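# Place matching blank in vise against jaw and stop

## Task

Pick out the plain metal blank whose width equals that of the dark setting master, and set it in the vise so it rests on the two loose low bars between the jaws, with both bars left standing upright. The blank must be pressed against the fixed jaw (the end block without hoses) and against the work stop (the short rod between the jaws). Neither the setting master nor any other blank may be left clearly tipped over.

## Robot and tools

Robot: one custom six-joint arm (xArm-style) with a two-finger parallel gripper and a wrist camera. There is only one arm, so every motion command is a single list of rows for that arm. The arm's root link sits at (0, 0, +0.091) m in the scene frame, tilted by quat_wxyz (+0.961, +0.218, +0.172, -0.001). Upper arm 428 mm, forearm 505 mm, with the forearm offset 150 mm to the side of the elbow.

Frame: every position, orientation, velocity and target, in both commands and results, is in the scene frame. Its origin is on the table top under the base; +z is up; +y is to the left when facing along +x. Reported hand poses may be off by a few centimetres, more at long reach.

Gripper axes: the fingers point along the gripper's +z and open and close along its y. end_effector_position (link pinch) is the spot between the pads when closed, about 2 cm short of the fingertips; while closing, the tips advance about 10 mm along +z, mostly while the pads are still over 40 mm apart.

Row format (shared by all motion tools): 8 plain numbers [x, y, z, qw, qx, qy, qz, opening]. x, y, z are an absolute target position in metres; qw..qz an absolute target orientation quaternion, w first. opening is absolute on a -1 to +1 scale: +1 fully open (0.084 m), -1 closed. To keep the current orientation, repeat the same quaternion in every row rather than copying a possibly drifted reported one. To leave the gripper alone, resend its present command; a 0 means half-open, not 'no change'.

execute_actions(actions, cameras): actions is a list of actions; each action is a table of up to 15 rows, one row per 1/30 s control step, and a short table repeats its final row to fill 15 steps. An action is rejected if any target lies more than 0.6 m from where the gripper is at that action's start, measured along any gripper axis; if the first action fails this against the last reported state, or any action is malformed, nothing runs. Each step the controller limits the commanded pose to within 70 mm and 16 degrees of the measured pose, so one action may fall short; the result's 'Hand target' line shows where the arm is being sent, and you must command the remainder next. An empty actions list just reports state and images.

move(target, speed, blend, opening_speed, blocking, cameras): drives the gripper in a straight line from its Hand target toward one row or a list of up to 15 rows (absolute poses, no 0.6 m limit; the whole list must fit in 10 s or it stops short). speed: m/s, 0.002 to 0.5, default 0.25 (turn rate up to twice that in rad/s); one value or one per leg. blend: metres of corner rounding per intermediate target, default 0. opening_speed: rate of the opening change per second on the -1..+1 scale, at least 0.2. blocking=false returns after about 0.5 s while the move continues; a new move takes over from the current path point. The path ignores obstacles; fast moves overshoot and hit harder, and aiming further past a contact presses harder. A new opening in a later row is applied only after the arm halts at that row. Avoid routing the path close to the arm's own base (it can flip the shoulder posture); go around it. The result adds a 'move:' line: done (within 3 mm and 2 degrees), off_target, moving, held or fault, plus limits (paced = pose clipped, held = steps withheld). done does not mean nothing was touched.

wait(seconds 0 to 10): lets time pass holding the last command; a running move continues. stop(): brakes a running move, needing room at speed. zoom_image(camera, region [x0, y0, x1, y1] in pixels, at most 504 by 504): enlarges part of the latest image of cam_head_left, cam_head_right, cam_high, cam_low or cam_wrist (each 672x504). show_instructions(): shows the job sheet reference image. clear_fault(): clears a reported torque fault only. read_manual(section): licence texts only. finished_scene(scene): ends the current scene, given its number; irreversible, and the task must hold without the robot.

Result lines: gripper pose and velocities; Joint positions (six joints then measured opening in metres; ranges as in the URDF); joint torques (whole drive output including the arm's weight, with offset and noise; positive toward larger joint values); 'within noise' means the arm is still; grip_measured (measured opening on the -1..+1 scale); Tool commands; step readings of position for execute_actions calls; Wrist depth as a 7 by 7 grid of median depths in mm, rows split by ' / ', '-' meaning no valid reading (range 195 to 3000 mm, transparent things invisible).

Gripping: to hold something, command an opening clearly below grip_measured; the gap sets the squeeze, up to about 24 N per pad for parts up to about 6 cm wide. Fast closing can squeeze harder.

Hazards: a contact torque reaching a joint's limit (waist 55.2, shoulder 55.2, elbow 46, forearm roll 24.8, wrist pitch 15, wrist roll 16.6 N m; carried weight counts) triggers a TORQUE FAULT that halts the arm until clear_fault. A blocked arm keeps pushing until commanded away. Holding loads, reaching far out or pushing at unreachable poses heats motors: MOTOR HOT appears at 65 °C and at 80 °C the brakes lock for 30 to 60 s or more. Random small tugs or pushes on objects can occur. Avoid dropping the blank, releasing it while it moves, slamming or hard pushes, knocking over the setting master, other blanks or the loose bars, and anything leaving the table. The simulation keeps running while you think; a running move continues meanwhile.

Each tool is called after "Call:" as name([rows], argument=value, ...), one row to a line, values as JSON.

Reference images:

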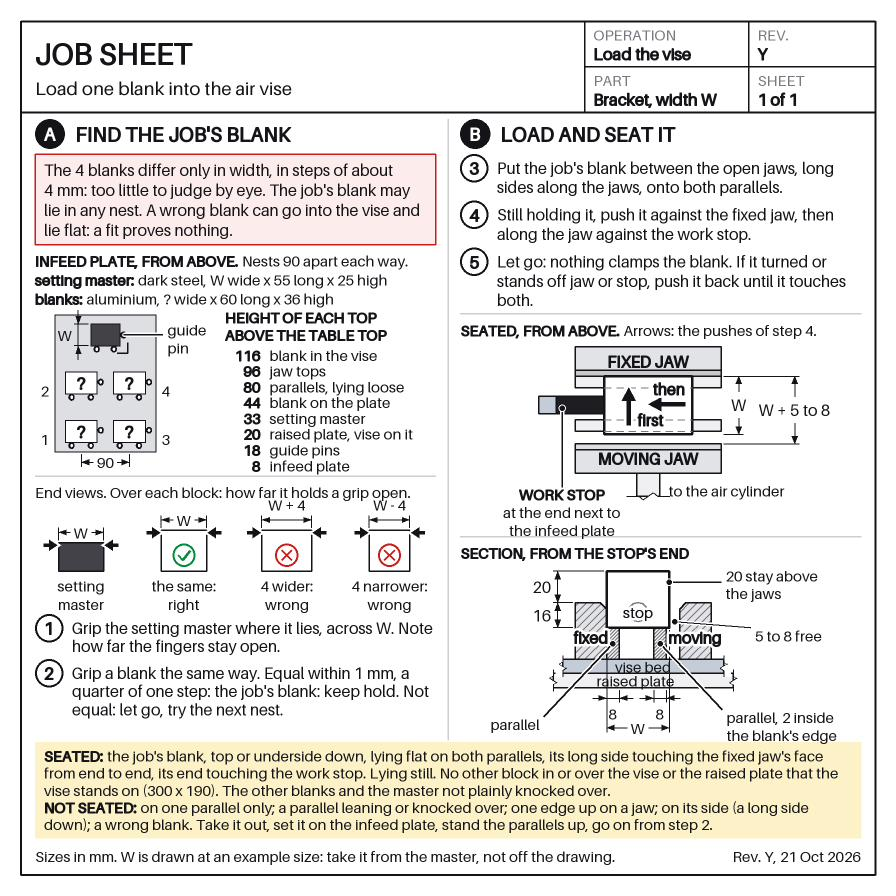

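## Session

Call:
execute_actions(actions=[])

Scene clock: 0.00 s.
end_effector_position=(+0.8429, +0.1359, +0.2090) grip_measured=+1.00 end_effector_quat_wxyz=(-0.248, +0.932, +0.149, +0.220)
Joint positions: [0.306 -0.428 -1.228 -0.141 -0.111 -0.064 0.084]
Joint velocities: within noise
Joint torques (N m): no reading
Wrist depth (mm): [2442 2156 1916 1772 513 480 442 / 2244 1970 1776 1662 480 451 418 / 1985 1787 1652 1532 453 419 391 / 1861 1674 1529 446 429 398 373 / 1679 1544 1436 420 400 373 355 / 1577 1453 414 400 379 356 336 / 1483 1353 393 381 362 340 322]
Hand target: +0.8429, +0.1359, +0.2090; -0.248, +0.932, +0.149, +0.220
Tool commands: gripper/opening=+1.0

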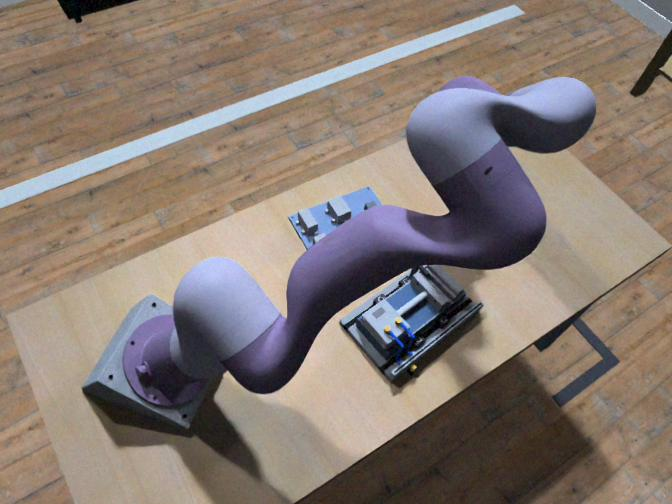

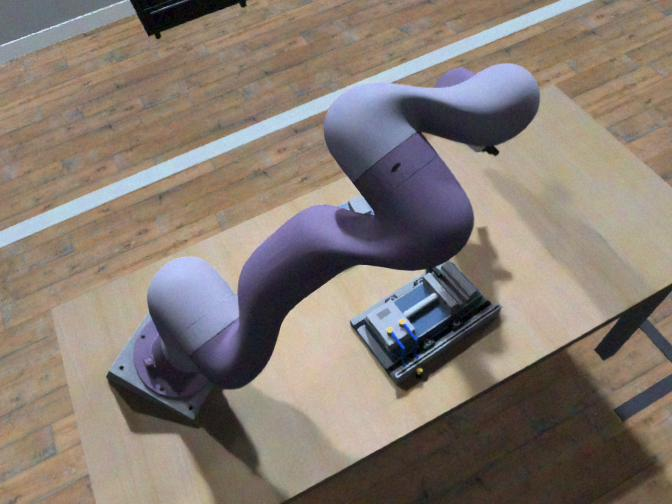

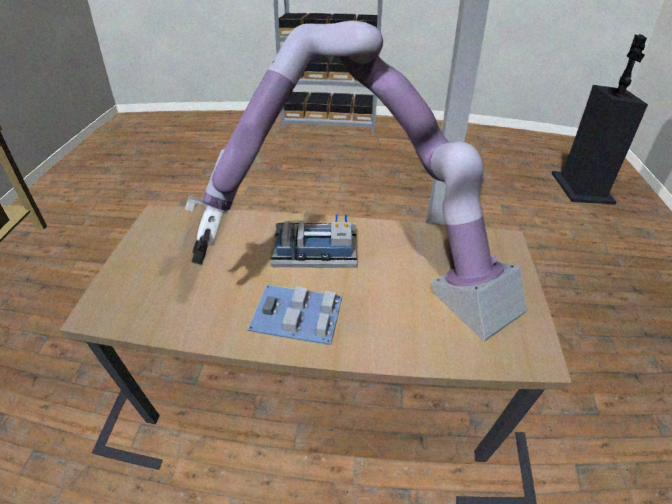

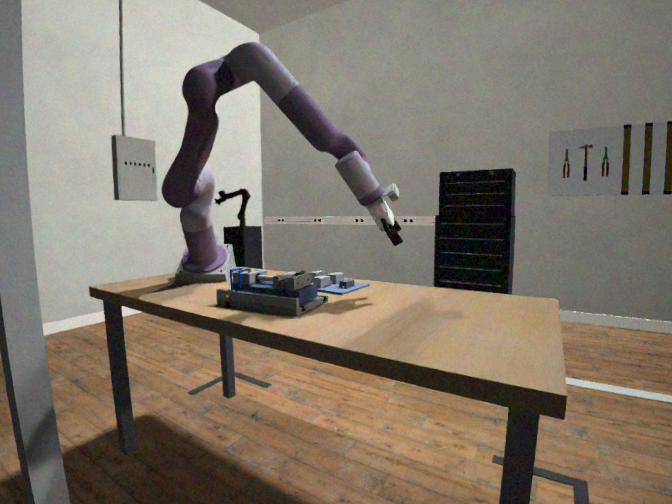

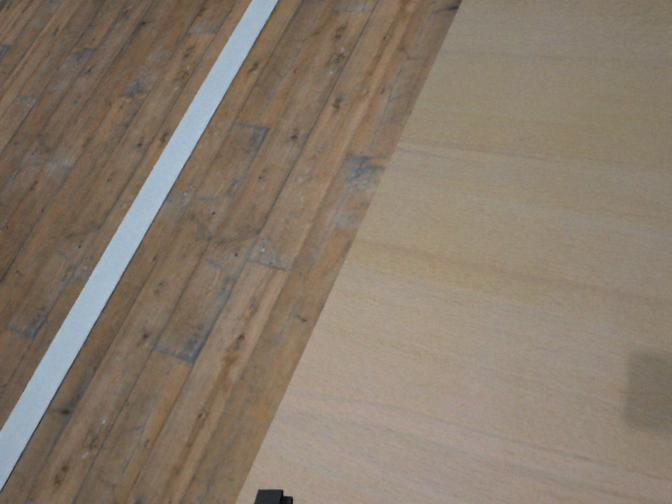

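Call:
move(target=[0.40, 0.12, 0.5, 0, 1, 0, 0, 1], cameras=["cam_wrist","cam_high"])

Scene clock: 11.67 s.
end_effector_position=(+0.4001, +0.1200, +0.4999) grip_measured=+1.00 end_effector_quat_wxyz=(+0.000, +1.000, +0.000, +0.000)
Joint positions: [1.181 0.136 -0.851 -0.5 -1.32 1.388 0.084]
Joint velocities: within noise
Joint torques (N m): [3.35 1.22 -27.1 0.82 0.23 0.04]
Wrist depth (mm): [1384 630 629 622 622 628 587 / 1404 631 630 622 623 631 572 / 1399 634 633 624 627 632 595 / 1383 634 633 624 626 634 613 / 1392 633 634 635 634 633 634 / 1387 632 635 636 634 633 633 / 1403 635 638 634 638 634 637]
Hand target: +0.4000, +0.1200, +0.5000; +0.000, +1.000, +0.000, +0.000
Off the commanded pose: 0.000 m, 0 deg.
move: done
Images, in order (width x height): cam_high 672x504, cam_wrist 672x504.

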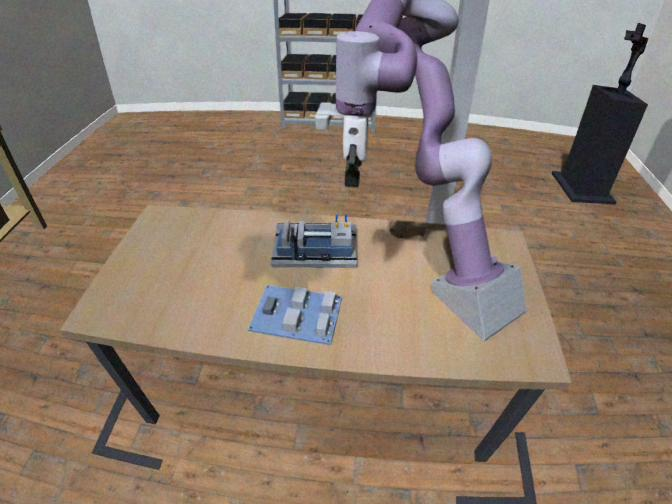

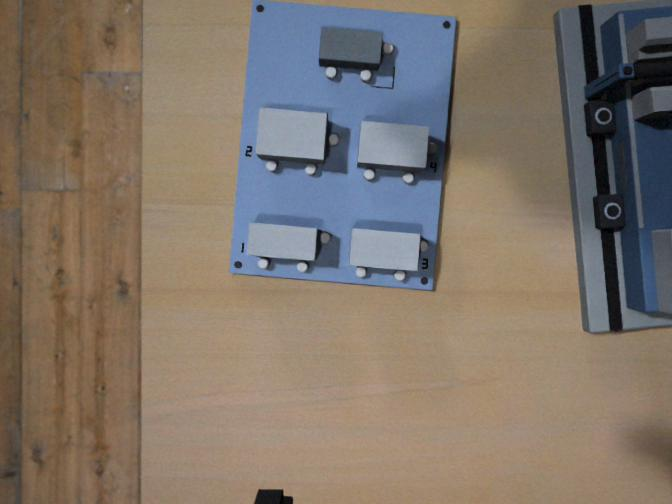

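Call:
move(target=[0.57, -0.16, 0.5, 0, 0.7343, 0.6788, 0, 1], cameras=["cam_wrist"])

Call:
move(target=[0.65, 0.072, 0.40, 0, 0.7343, 0.6788, 0, 1], cameras=["cam_wrist"])

Scene clock: 61.80 s.
end_effector_position=(+0.5700, -0.1600, +0.5000) grip_measured=+1.00 end_effector_quat_wxyz=(+0.000, +0.734, +0.679, +0.000)
Joint positions: [0.509 0.411 -0.969 -0.574 -1.325 -0.858 0.084]
Joint velocities: within noise
Joint torques (N m): [0.82 5.12 -26.06 0.83 0.2 0.06]
Wrist depth (mm): [632 634 620 622 619 630 630 / 634 631 632 631 627 631 632 / 634 631 631 630 630 629 630 / 636 635 612 595 572 632 632 / 635 636 537 573 553 635 631 / 633 638 537 597 615 636 637 / 635 639 635 636 634 636 634]
Hand target: +0.5700, -0.1600, +0.5000; +0.000, +0.734, +0.679, +0.000
Off the commanded pose: 0.000 m, 0 deg.
move: done
Images, in order (width x height): cam_wrist 672x504.

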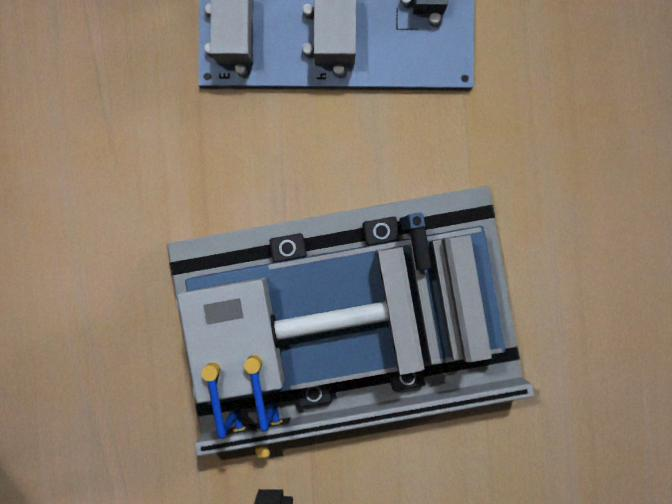

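Scene clock: 63.53 s.
end_effector_position=(+0.6500, +0.0719, +0.4001) grip_measured=+1.00 end_effector_quat_wxyz=(+0.000, +0.734, +0.679, +0.000)
Joint positions: [0.674 -0.109 -1.129 -0.636 -1.115 -0.506 0.084]
Joint velocities: within noise
Joint torques (N m): [9.49 17.5 -25.5 0.7 0.21 0.06]
Wrist depth (mm): [529 530 531 528 531 529 530 / 530 530 529 529 530 531 530 / 533 509 487 523 530 531 531 / 534 524 523 523 532 532 533 / 534 527 525 525 536 532 532 / 534 535 536 535 536 533 534 / 536 536 534 537 533 533 536]
Hand target: +0.6500, +0.0720, +0.4000; +0.000, +0.734, +0.679, +0.000
Off the commanded pose: 0.000 m, 0 deg.
move: done
Images, in order (width x height): cam_wrist 672x504.

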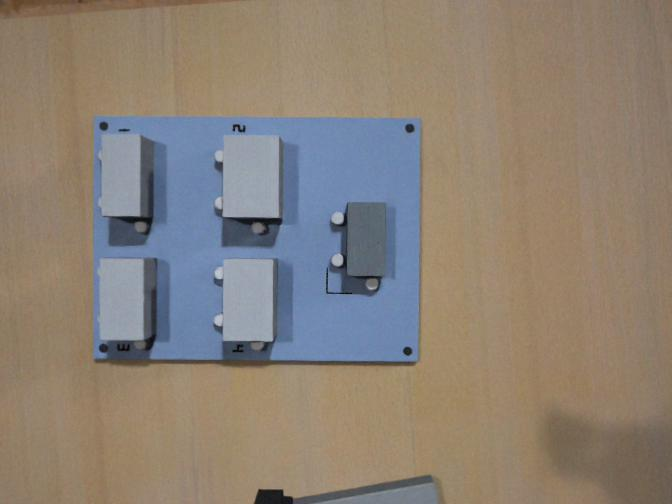

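Call:
move(target=[0.6426, 0.142, 0.20, 0, 0.7343, 0.6788, 0, 1], cameras=["cam_wrist"])

Scene clock: 103.03 s.
end_effector_position=(+0.6427, +0.1420, +0.2002) grip_measured=+1.00 end_effector_quat_wxyz=(+0.000, +0.734, +0.679, +0.000)
Joint positions: [0.579 -0.4 -1.062 -0.833 -0.8 -0.278 0.084]
Joint velocities: within noise
Joint torques (N m): [12.77 25.35 -21.36 0.71 0.26 0.04]
Wrist depth (mm): [329 330 331 330 330 329 329 / 331 330 331 330 330 330 330 / 330 331 330 331 330 330 331 / 313 322 288 323 325 331 331 / 313 324 287 324 324 332 331 / 325 324 324 324 324 331 333 / 289 326 289 325 325 333 333]
Hand target: +0.6426, +0.1420, +0.2000; +0.000, +0.734, +0.679, +0.000
Off the commanded pose: 0.000 m, 0 deg.
move: done
Images, in order (width x height): cam_wrist 672x504.

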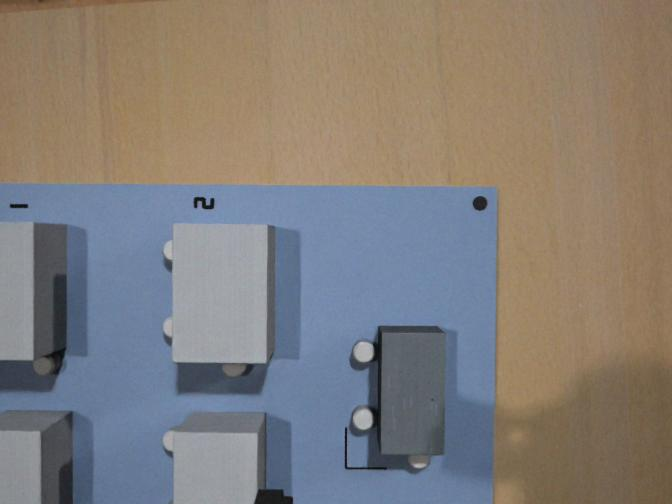

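Call:
move([
  [0.642, 0.142, 0.045, 0, 0.7343, 0.6788, 0, 0.4],
  [0.642, 0.142, 0.045, 0, 0.7343, 0.6788, 0, -1],
], opening_speed=1.5, cameras=["cam_wrist"])

Scene clock: 120.60 s.
end_effector_position=(+0.6423, +0.1420, +0.0452) grip_measured=-0.36 end_effector_quat_wxyz=(+0.000, +0.734, +0.679, +0.000)
Joint positions: [0.444 -0.632 -1.083 -1.103 -0.621 -0.075 0.028]
Joint velocities: within noise
Joint torques (N m): [13.86 27.04 -10.71 0.99 0.1 0.05]
Wrist depth (mm): [- - - - - - - / - - - - - - - / - - - - - - - / - - - - - - - / - - - - - - - / - - - - - - - / - - - - - - -]
Hand target: +0.6420, +0.1420, +0.0450; +0.000, +0.734, +0.679, +0.000
Off the commanded pose: 0.000 m, 0 deg.
move: done
Images, in order (width x height): cam_wrist 672x504.

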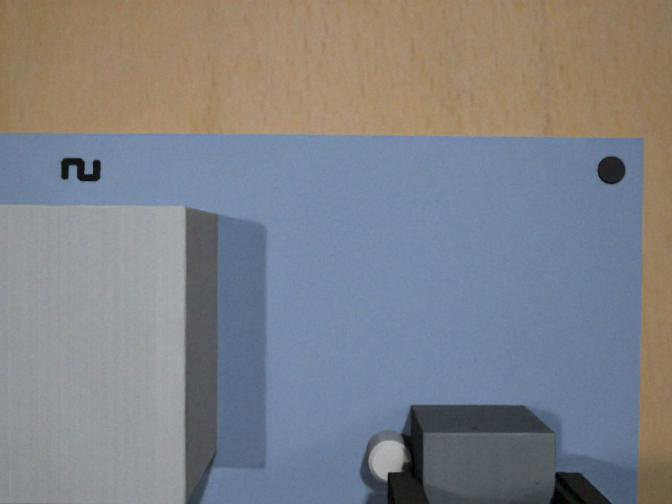

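Call:
move([
  [0.642, 0.142, 0.045, 0, 0.7343, 0.6788, 0, 0.3],
  [0.642, 0.142, 0.13, 0, 0.7343, 0.6788, 0, 0.3],
  [0.4706, 0.200, 0.13, 0, 0.7343, 0.6788, 0, 0.3],
  [0.4706, 0.200, 0.05, 0, 0.7343, 0.6788, 0, 0.3],
  [0.4706, 0.200, 0.05, 0, 0.7343, 0.6788, 0, -1],
], blend=[0,0.03,0.03,0,0], speed=[0.1,0.2,0.2,0.1,0.1], opening_speed=1.5, cameras=["cam_wrist"])

Scene clock: 143.47 s.
end_effector_position=(+0.4706, +0.2000, +0.0500) grip_measured=-0.36 end_effector_quat_wxyz=(+0.000, +0.734, +0.679, +0.000)
Joint positions: [0.659 -0.625 -0.817 -1.285 -0.589 0.394 0.029]
Joint velocities: within noise
Joint torques (N m): [12.31 25.11 -13.36 0.36 0.11 0.03]
Wrist depth (mm): [- - - - - - - / - - - - - - - / - - - - - - - / - - - - - - - / - - - - - - - / - - - - - - - / - - - - - - -]
Hand target: +0.4706, +0.2000, +0.0500; +0.000, +0.734, +0.679, +0.000
Off the commanded pose: 0.000 m, 0 deg.
move: done
Images, in order (width x height): cam_wrist 672x504.

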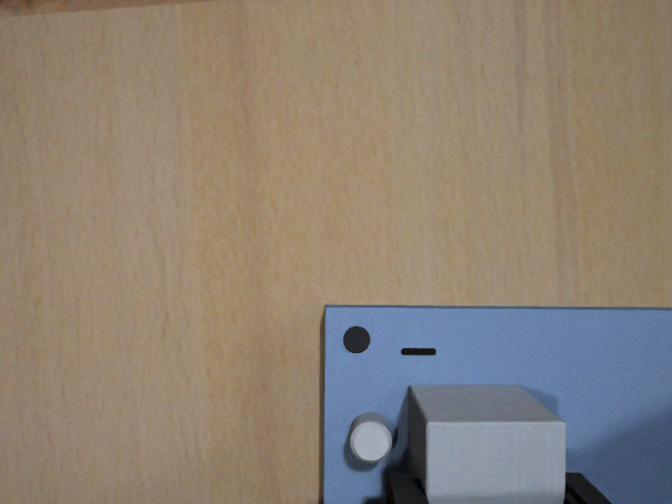

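Call:
move([
  [0.4706, 0.200, 0.13, 0, 0.7343, 0.6788, 0, -1],
  [0.52, 0.10, 0.30, 0, 0.7343, 0.6788, 0, -1],
  [0.657, -0.239, 0.30, 0, 0.6724, 0.7402, 0, -1],
], blend=[0.05,0.08,0], speed=[0.1,0.2,0.2], cameras=["cam_wrist"])

Call:
zoom_image(camera="cam_wrist", region=[170, 60, 520, 410])

Scene clock: 173.93 s.
end_effector_position=(+0.6570, -0.2389, +0.3000) grip_measured=-0.36 end_effector_quat_wxyz=(+0.000, +0.672, +0.740, +0.000)
Joint positions: [0.054 0.16 -0.958 -0.607 -0.868 -1.274 0.029]
Joint velocities: within noise
Joint torques (N m): [4.05 21.6 -25.66 0.79 0.19 0.08]
Wrist depth (mm): [430 430 430 429 430 430 428 / 341 371 394 350 409 429 432 / 335 371 371 353 370 430 429 / 335 372 372 351 372 432 429 / 382 405 412 412 411 430 431 / 434 435 433 434 432 432 433 / 433 435 - - - 434 432]
Hand target: +0.6570, -0.2390, +0.3000; +0.000, +0.672, +0.740, +0.000
Off the commanded pose: 0.000 m, 0 deg.
move: done; blend cut to 0.04 m at target 1
Images, in order (width x height): cam_wrist 672x504.

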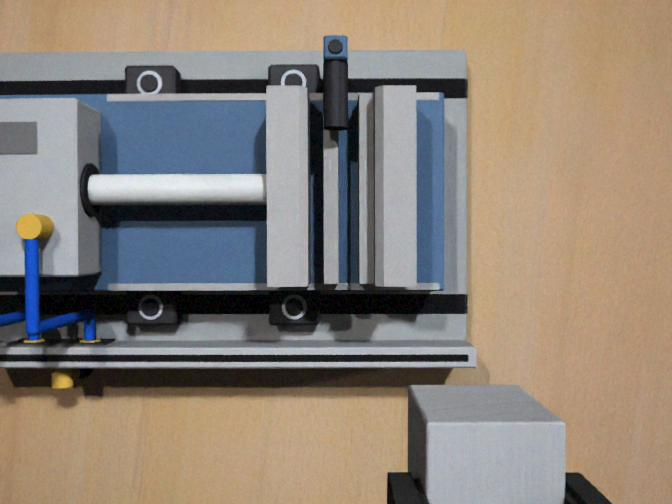

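Scaled by 1.440 from the camera's 672x504 image, which has a finer 960x720 frame.

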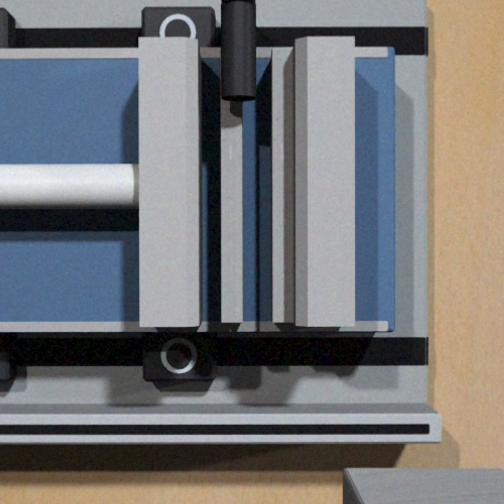

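Call:
move(target=[0.6187, -0.1543, 0.155, 0, 0.6724, 0.7402, 0, -1], speed=0.15, cameras=["cam_wrist"])

Call:
zoom_image(camera="cam_wrist", region=[340, 220, 600, 500])

Scene clock: 202.60 s.
end_effector_position=(+0.6188, -0.1544, +0.1551) grip_measured=-0.36 end_effector_quat_wxyz=(+0.000, +0.672, +0.740, +0.000)
Joint positions: [0.079 -0.031 -0.793 -0.875 -0.615 -0.896 0.029]
Joint velocities: within noise
Joint torques (N m): [6.23 22.84 -19.66 0.54 0.21 0.05]
Wrist depth (mm): [285 285 285 285 284 284 284 / 285 286 285 284 285 285 284 / 286 286 266 285 267 267 285 / 267 250 266 248 265 265 285 / 227 227 226 226 - 206 286 / 215 227 227 - - - 286 / 201 227 227 - - - 287]
Hand target: +0.6187, -0.1543, +0.1550; +0.000, +0.672, +0.740, +0.000
Off the commanded pose: 0.000 m, 0 deg.
move: done
Images, in order (width x height): cam_wrist 672x504.

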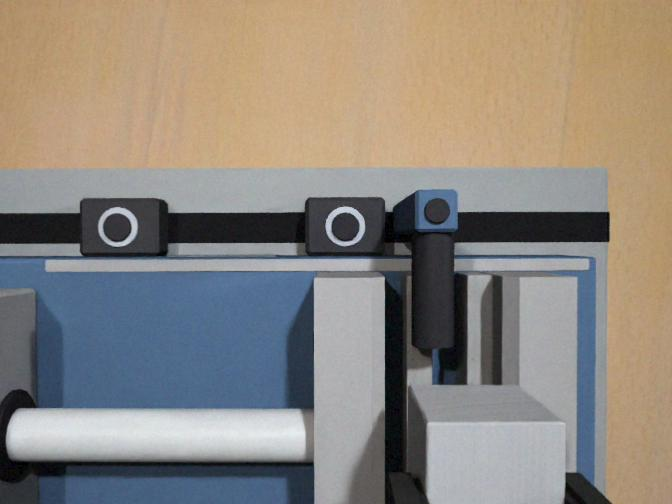

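Scaled by 1.800 from the camera's 672x504 image, which has a finer 960x720 frame.

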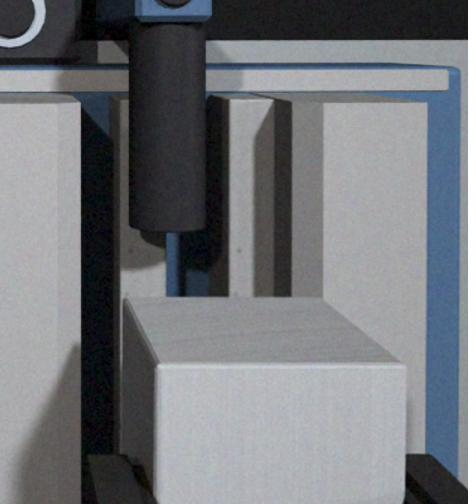

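Call:
move([
  [0.6172, -0.1544, 0.155, 0, 0.6724, 0.7402, 0, -1],
  [0.6172, -0.1544, 0.1228, 0, 0.6724, 0.7402, 0, -1],
  [0.6215, -0.1540, 0.1226, 0, 0.6724, 0.7402, 0, -1],
  [0.6207, -0.1462, 0.1224, 0, 0.6724, 0.7402, 0, -1],
], speed=[0.03,0.05,0.015,0.02], cameras=["cam_wrist"])

Call:
zoom_image(camera="cam_wrist", region=[340, 220, 600, 500])

Scene clock: 220.23 s.
end_effector_position=(+0.6197, -0.1474, +0.1225) grip_measured=-0.36 end_effector_quat_wxyz=(+0.000, +0.672, +0.740, -0.003)
Joint positions: [0.064 -0.102 -0.801 -0.951 -0.575 -0.817 0.029]
Joint velocities: within noise
Joint torques (N m): [12.7 18.2 -23.24 0.93 9.48 0.37]
Wrist depth (mm): [253 252 252 251 251 251 251 / 253 253 252 252 252 251 251 / 253 234 252 252 252 232 251 / 218 233 233 217 - 232 232 / - - - - - - 252 / - - - - - - 253 / - - - - - - 254]
Hand target: +0.6207, -0.1462, +0.1224; +0.000, +0.672, +0.740, +0.000
Off the commanded pose: 0.002 m, 0 deg.
move: done
Images, in order (width x height): cam_wrist 672x504.

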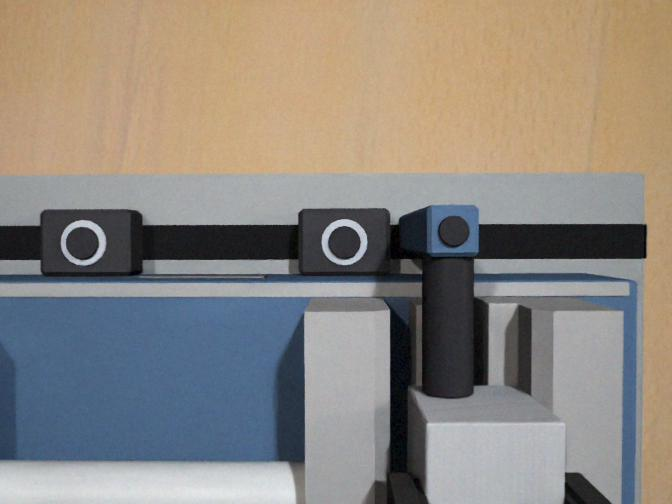

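Scaled by 1.800 from the camera's 672x504 image, which has a finer 960x720 frame.

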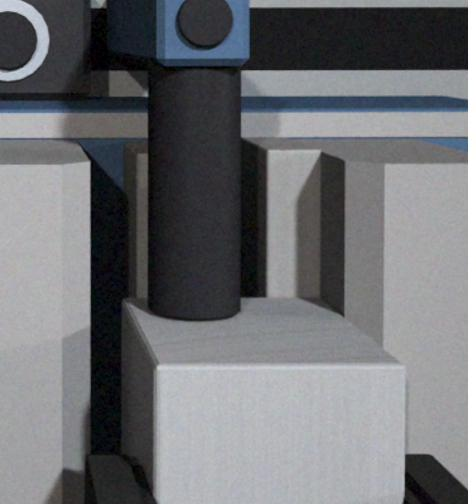

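Call:
move([
  [0.6202, -0.1470, 0.1220, 0, 0.6724, 0.7402, 0, -1],
  [0.6199, -0.1472, 0.1219, 0, 0.6724, 0.7402, 0, -0.25],
], speed=0.02, opening_speed=0.4, cameras=["cam_wrist"])

Call:
zoom_image(camera="cam_wrist", region=[340, 220, 600, 500])

Scene clock: 235.50 s.
end_effector_position=(+0.6202, -0.1471, +0.1220) grip_measured=-0.27 end_effector_quat_wxyz=(+0.000, +0.672, +0.740, +0.000)
Joint positions: [0.062 -0.101 -0.799 -0.953 -0.566 -0.817 0.032]
Joint velocities: within noise
Joint torques (N m): [6.26 24.04 -18.04 0.62 0.27 0.02]
Wrist depth (mm): [252 251 252 252 251 251 251 / 252 252 253 252 252 252 251 / 253 253 253 252 251 232 252 / 217 233 233 216 232 232 232 / - - - - - - 252 / - - - - - - 253 / - - - - - - 254]
Hand target: +0.6199, -0.1472, +0.1219; +0.000, +0.672, +0.740, +0.000
Off the commanded pose: 0.000 m, 0 deg.
move: done
Images, in order (width x height): cam_wrist 672x504.

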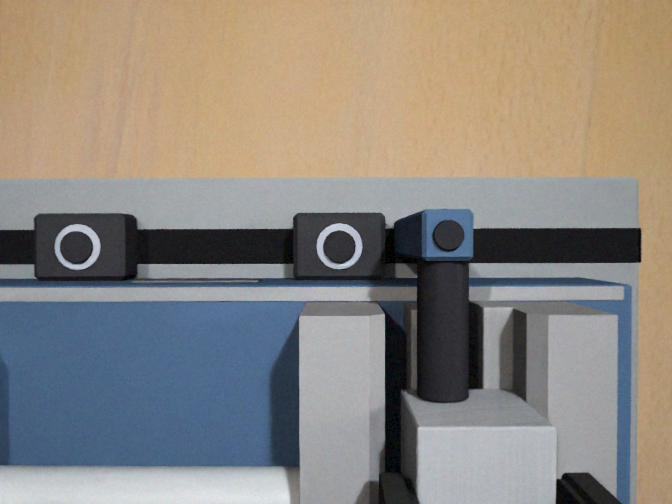

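Scaled by 1.800 from the camera's 672x504 image, which has a finer 960x720 frame.

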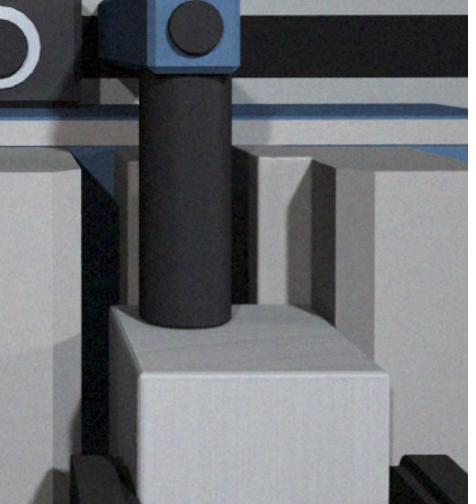

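Call:
move([
  [0.6234, -0.1467, 0.1222, 0, 0.6724, 0.7402, 0, -0.25],
], speed=0.02, cameras=["cam_wrist"])

Call:
zoom_image(camera="cam_wrist", region=[340, 220, 600, 500])

Scene clock: 253.33 s.
end_effector_position=(+0.6219, -0.1470, +0.1217) grip_measured=-0.26 end_effector_quat_wxyz=(-0.001, +0.672, +0.740, -0.002) end_effector_velocity=(+0.002, +0.000, +0.000) end_effector_angular_velocity=(+0.000, +0.000, -0.001)
Joint positions: [0.063 -0.106 -0.806 -0.948 -0.572 -0.821 0.033]
Joint velocities: [-0.001 -0.002 -0.004 0.002 0 -0.002 0.001]
Joint torques (N m): [7.22 25.48 -30.26 -0.59 5.1 0.25]
Wrist depth (mm): [252 251 252 251 251 250 250 / 252 252 251 251 251 251 250 / 252 252 252 252 251 232 250 / 217 232 232 216 232 232 232 / - - - - - - 251 / - - - - - - 252 / - - - - - - 253]
Hand target: +0.6234, -0.1467, +0.1222; +0.000, +0.672, +0.740, +0.000
Off the commanded pose: 0.002 m, 0 deg.
move: done
Images, in order (width x height): cam_wrist 672x504.

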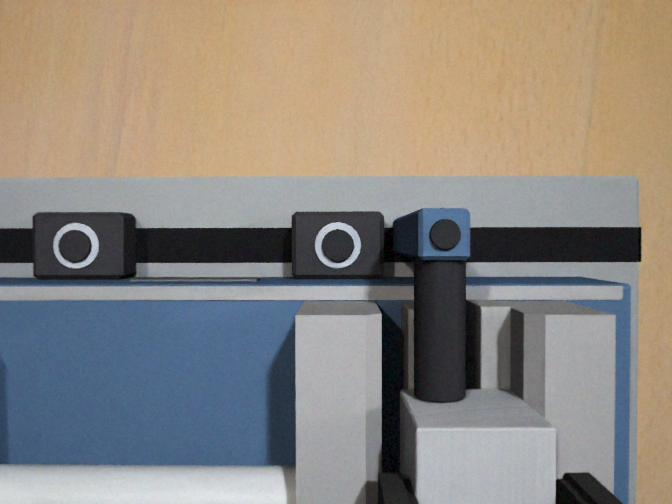

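Scaled by 1.800 from the camera's 672x504 image, which has a finer 960x720 frame.

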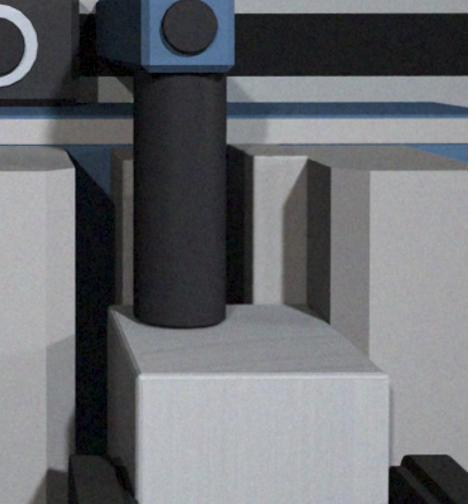

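Call:
move([
  [0.6199, -0.1472, 0.1225, 0, 0.6724, 0.7402, 0, -0.25],
  [0.6199, -0.1472, 0.1225, 0, 0.6724, 0.7402, 0, -0.1],
  [0.6199, -0.1472, 0.18, 0, 0.6724, 0.7402, 0, -0.1],
  [0.64, -0.235, 0.26, 0, 0.6724, 0.7402, 0, -1],
], speed=[0.02,0.03,0.05,0.2], blend=[0,0,0.02,0], opening_speed=0.5, cameras=["cam_wrist"])

Call:
zoom_image(camera="cam_wrist", region=[240, 60, 480, 330])

Scene clock: 267.03 s.
end_effector_position=(+0.6400, -0.2350, +0.2600) grip_measured=-1.00 end_effector_quat_wxyz=(+0.000, +0.672, +0.740, +0.000)
Joint positions: [0.022 0.147 -0.89 -0.645 -0.785 -1.241 0]
Joint velocities: within noise
Joint torques (N m): [3.71 21.12 -23.88 0.48 0.15 0.02]
Wrist depth (mm): [389 391 371 370 370 388 389 / 303 330 331 294 295 390 389 / 294 331 330 294 295 389 390 / 296 331 332 295 296 390 391 / 337 356 372 356 371 392 391 / 394 392 394 392 393 392 392 / 394 394 394 393 394 394 392]
Hand target: +0.6400, -0.2350, +0.2600; +0.000, +0.672, +0.740, +0.000
Off the commanded pose: 0.000 m, 0 deg.
move: done
Images, in order (width x height): cam_wrist 672x504.

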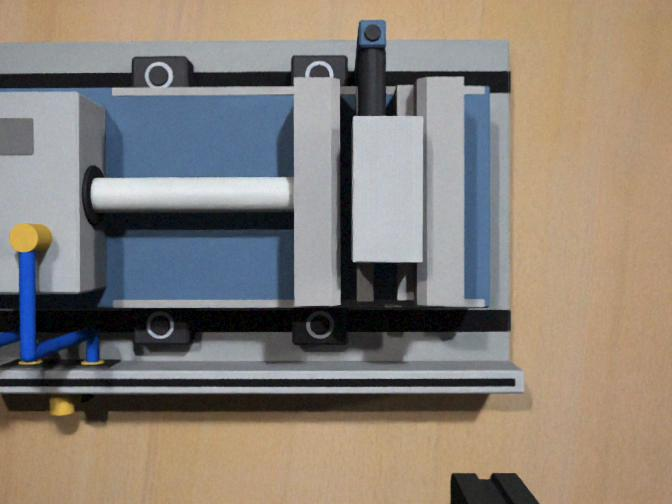

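Scaled by 1.867 from the camera's 672x504 image, which has a finer 960x720 frame.

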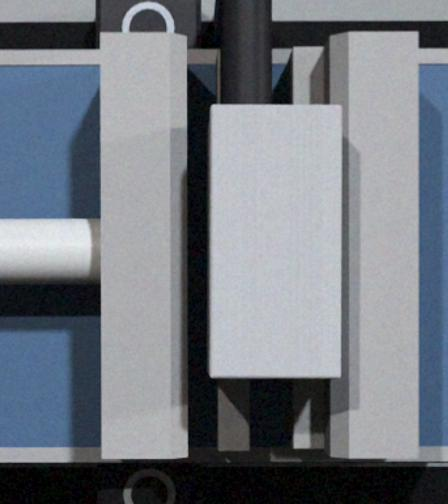

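Call:
move([
  [0.6261, -0.2119, 0.16, 0, 0.6724, 0.7402, 0, -1],
  [0.6261, -0.2119, 0.124, 0, 0.6724, 0.7402, 0, -1],
  [0.6244, -0.1943, 0.124, 0, 0.6724, 0.7402, 0, -1],
], speed=[0.15,0.08,0.02], blend=[0.015,0,0], cameras=["cam_wrist"])

Scene clock: 279.43 s.
end_effector_position=(+0.6244, -0.1944, +0.1240) grip_measured=-1.00 end_effector_quat_wxyz=(+0.000, +0.672, +0.740, +0.000)
Joint positions: [-0.024 -0.067 -0.814 -0.9 -0.551 -0.955 0]
Joint velocities: within noise
Joint torques (N m): [5.55 23.97 -18.38 0.64 0.16 0.08]
Wrist depth (mm): [254 254 254 253 254 253 253 / 218 234 234 218 - 233 234 / - - - - - - 254 / - - - - - - 254 / 195 195 - - - - 254 / 196 196 195 - - - 255 / 196 196 196 - - - 255]
Hand target: +0.6244, -0.1943, +0.1240; +0.000, +0.672, +0.740, +0.000
Off the commanded pose: 0.000 m, 0 deg.
move: done
Images, in order (width x height): cam_wrist 672x504.

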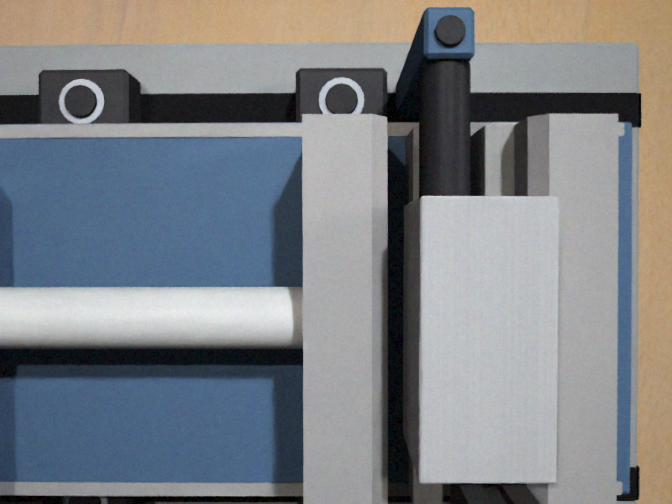

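Call:
move(target=[0.6240, -0.1898, 0.124, 0, 0.6724, 0.7402, 0, -1], speed=0.015, cameras=["cam_wrist"])

Scene clock: 283.80 s.
end_effector_position=(+0.6245, -0.1915, +0.1247) grip_measured=-1.00 end_effector_quat_wxyz=(+0.001, +0.673, +0.740, -0.001)
Joint positions: [-0.017 -0.069 -0.814 -0.906 -0.556 -0.942 0]
Joint velocities: within noise
Joint torques (N m): [19.2 10.28 -1.21 3.89 8.19 0.2]
Wrist depth (mm): [254 254 254 253 253 253 254 / 219 235 234 218 - 234 235 / 195 195 - - - - 254 / 196 196 195 - - - 255 / 196 196 - - - - 255 / 197 197 197 - - - 256 / 197 197 197 - - - 257]
Hand target: +0.6240, -0.1898, +0.1240; +0.000, +0.672, +0.740, +0.000
Off the commanded pose: 0.002 m, 0 deg.
move: done
Images, in order (width x height): cam_wrist 672x504.

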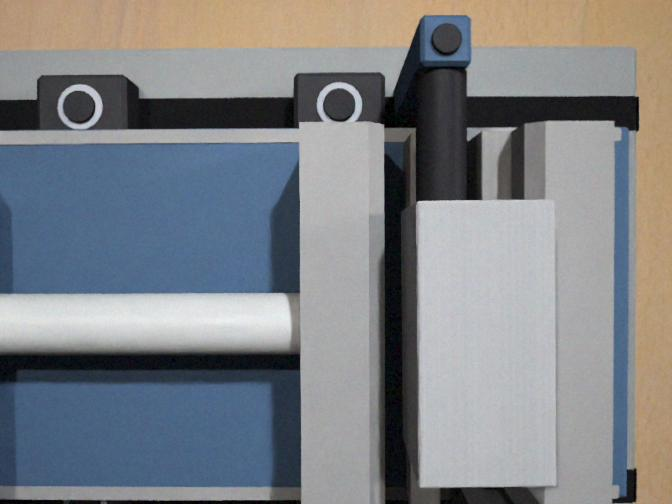

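Call:
move([
  [0.6261, -0.2110, 0.1245, 0, 0.6724, 0.7402, 0, -1],
  [0.635, -0.225, 0.24, 0, 0.6724, 0.7402, 0, -1],
], speed=[0.03,0.2], cameras=["cam_wrist"])

Call:
zoom_image(camera="cam_wrist", region=[240, 60, 480, 330])

Scene clock: 293.33 s.
end_effector_position=(+0.6349, -0.2250, +0.2398) grip_measured=-1.00 end_effector_quat_wxyz=(+0.000, +0.672, +0.740, +0.000)
Joint positions: [0.022 0.125 -0.865 -0.676 -0.748 -1.198 0]
Joint velocities: within noise
Joint torques (N m): [4 21.48 -22.84 0.64 0.23 0]
Wrist depth (mm): [370 370 368 369 367 369 368 / 311 310 310 276 277 368 369 / 274 311 310 274 273 370 370 / 275 311 311 275 274 371 371 / 293 334 352 334 351 372 370 / 324 325 324 323 323 371 372 / 373 373 373 374 372 373 371]
Hand target: +0.6350, -0.2250, +0.2400; +0.000, +0.672, +0.740, +0.000
Off the commanded pose: 0.000 m, 0 deg.
move: done
Images, in order (width x height): cam_wrist 672x504.

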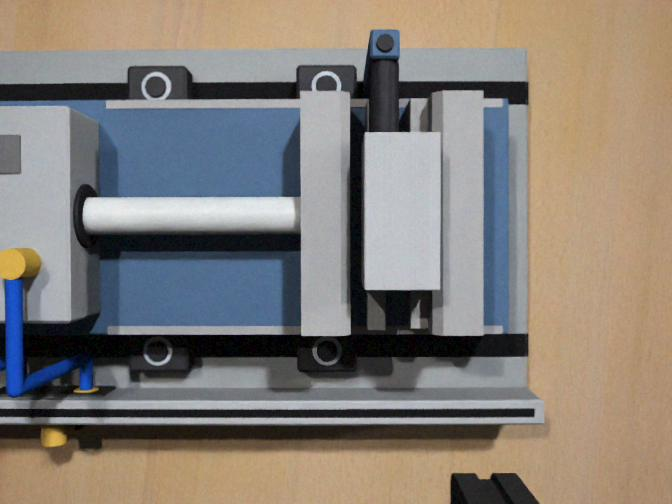

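Scaled by 1.867 from the camera's 672x504 image, which has a finer 960x720 frame.

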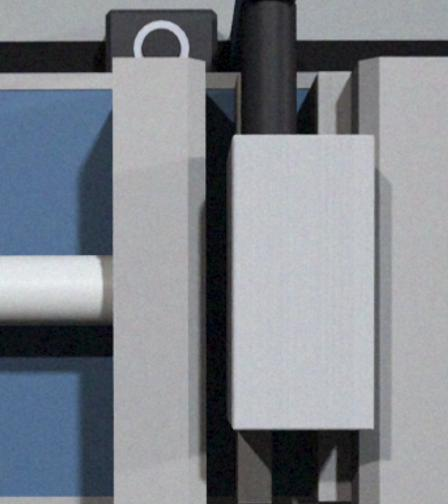

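Call:
finished_scene(scene=2)

The scene is finished: the task was done.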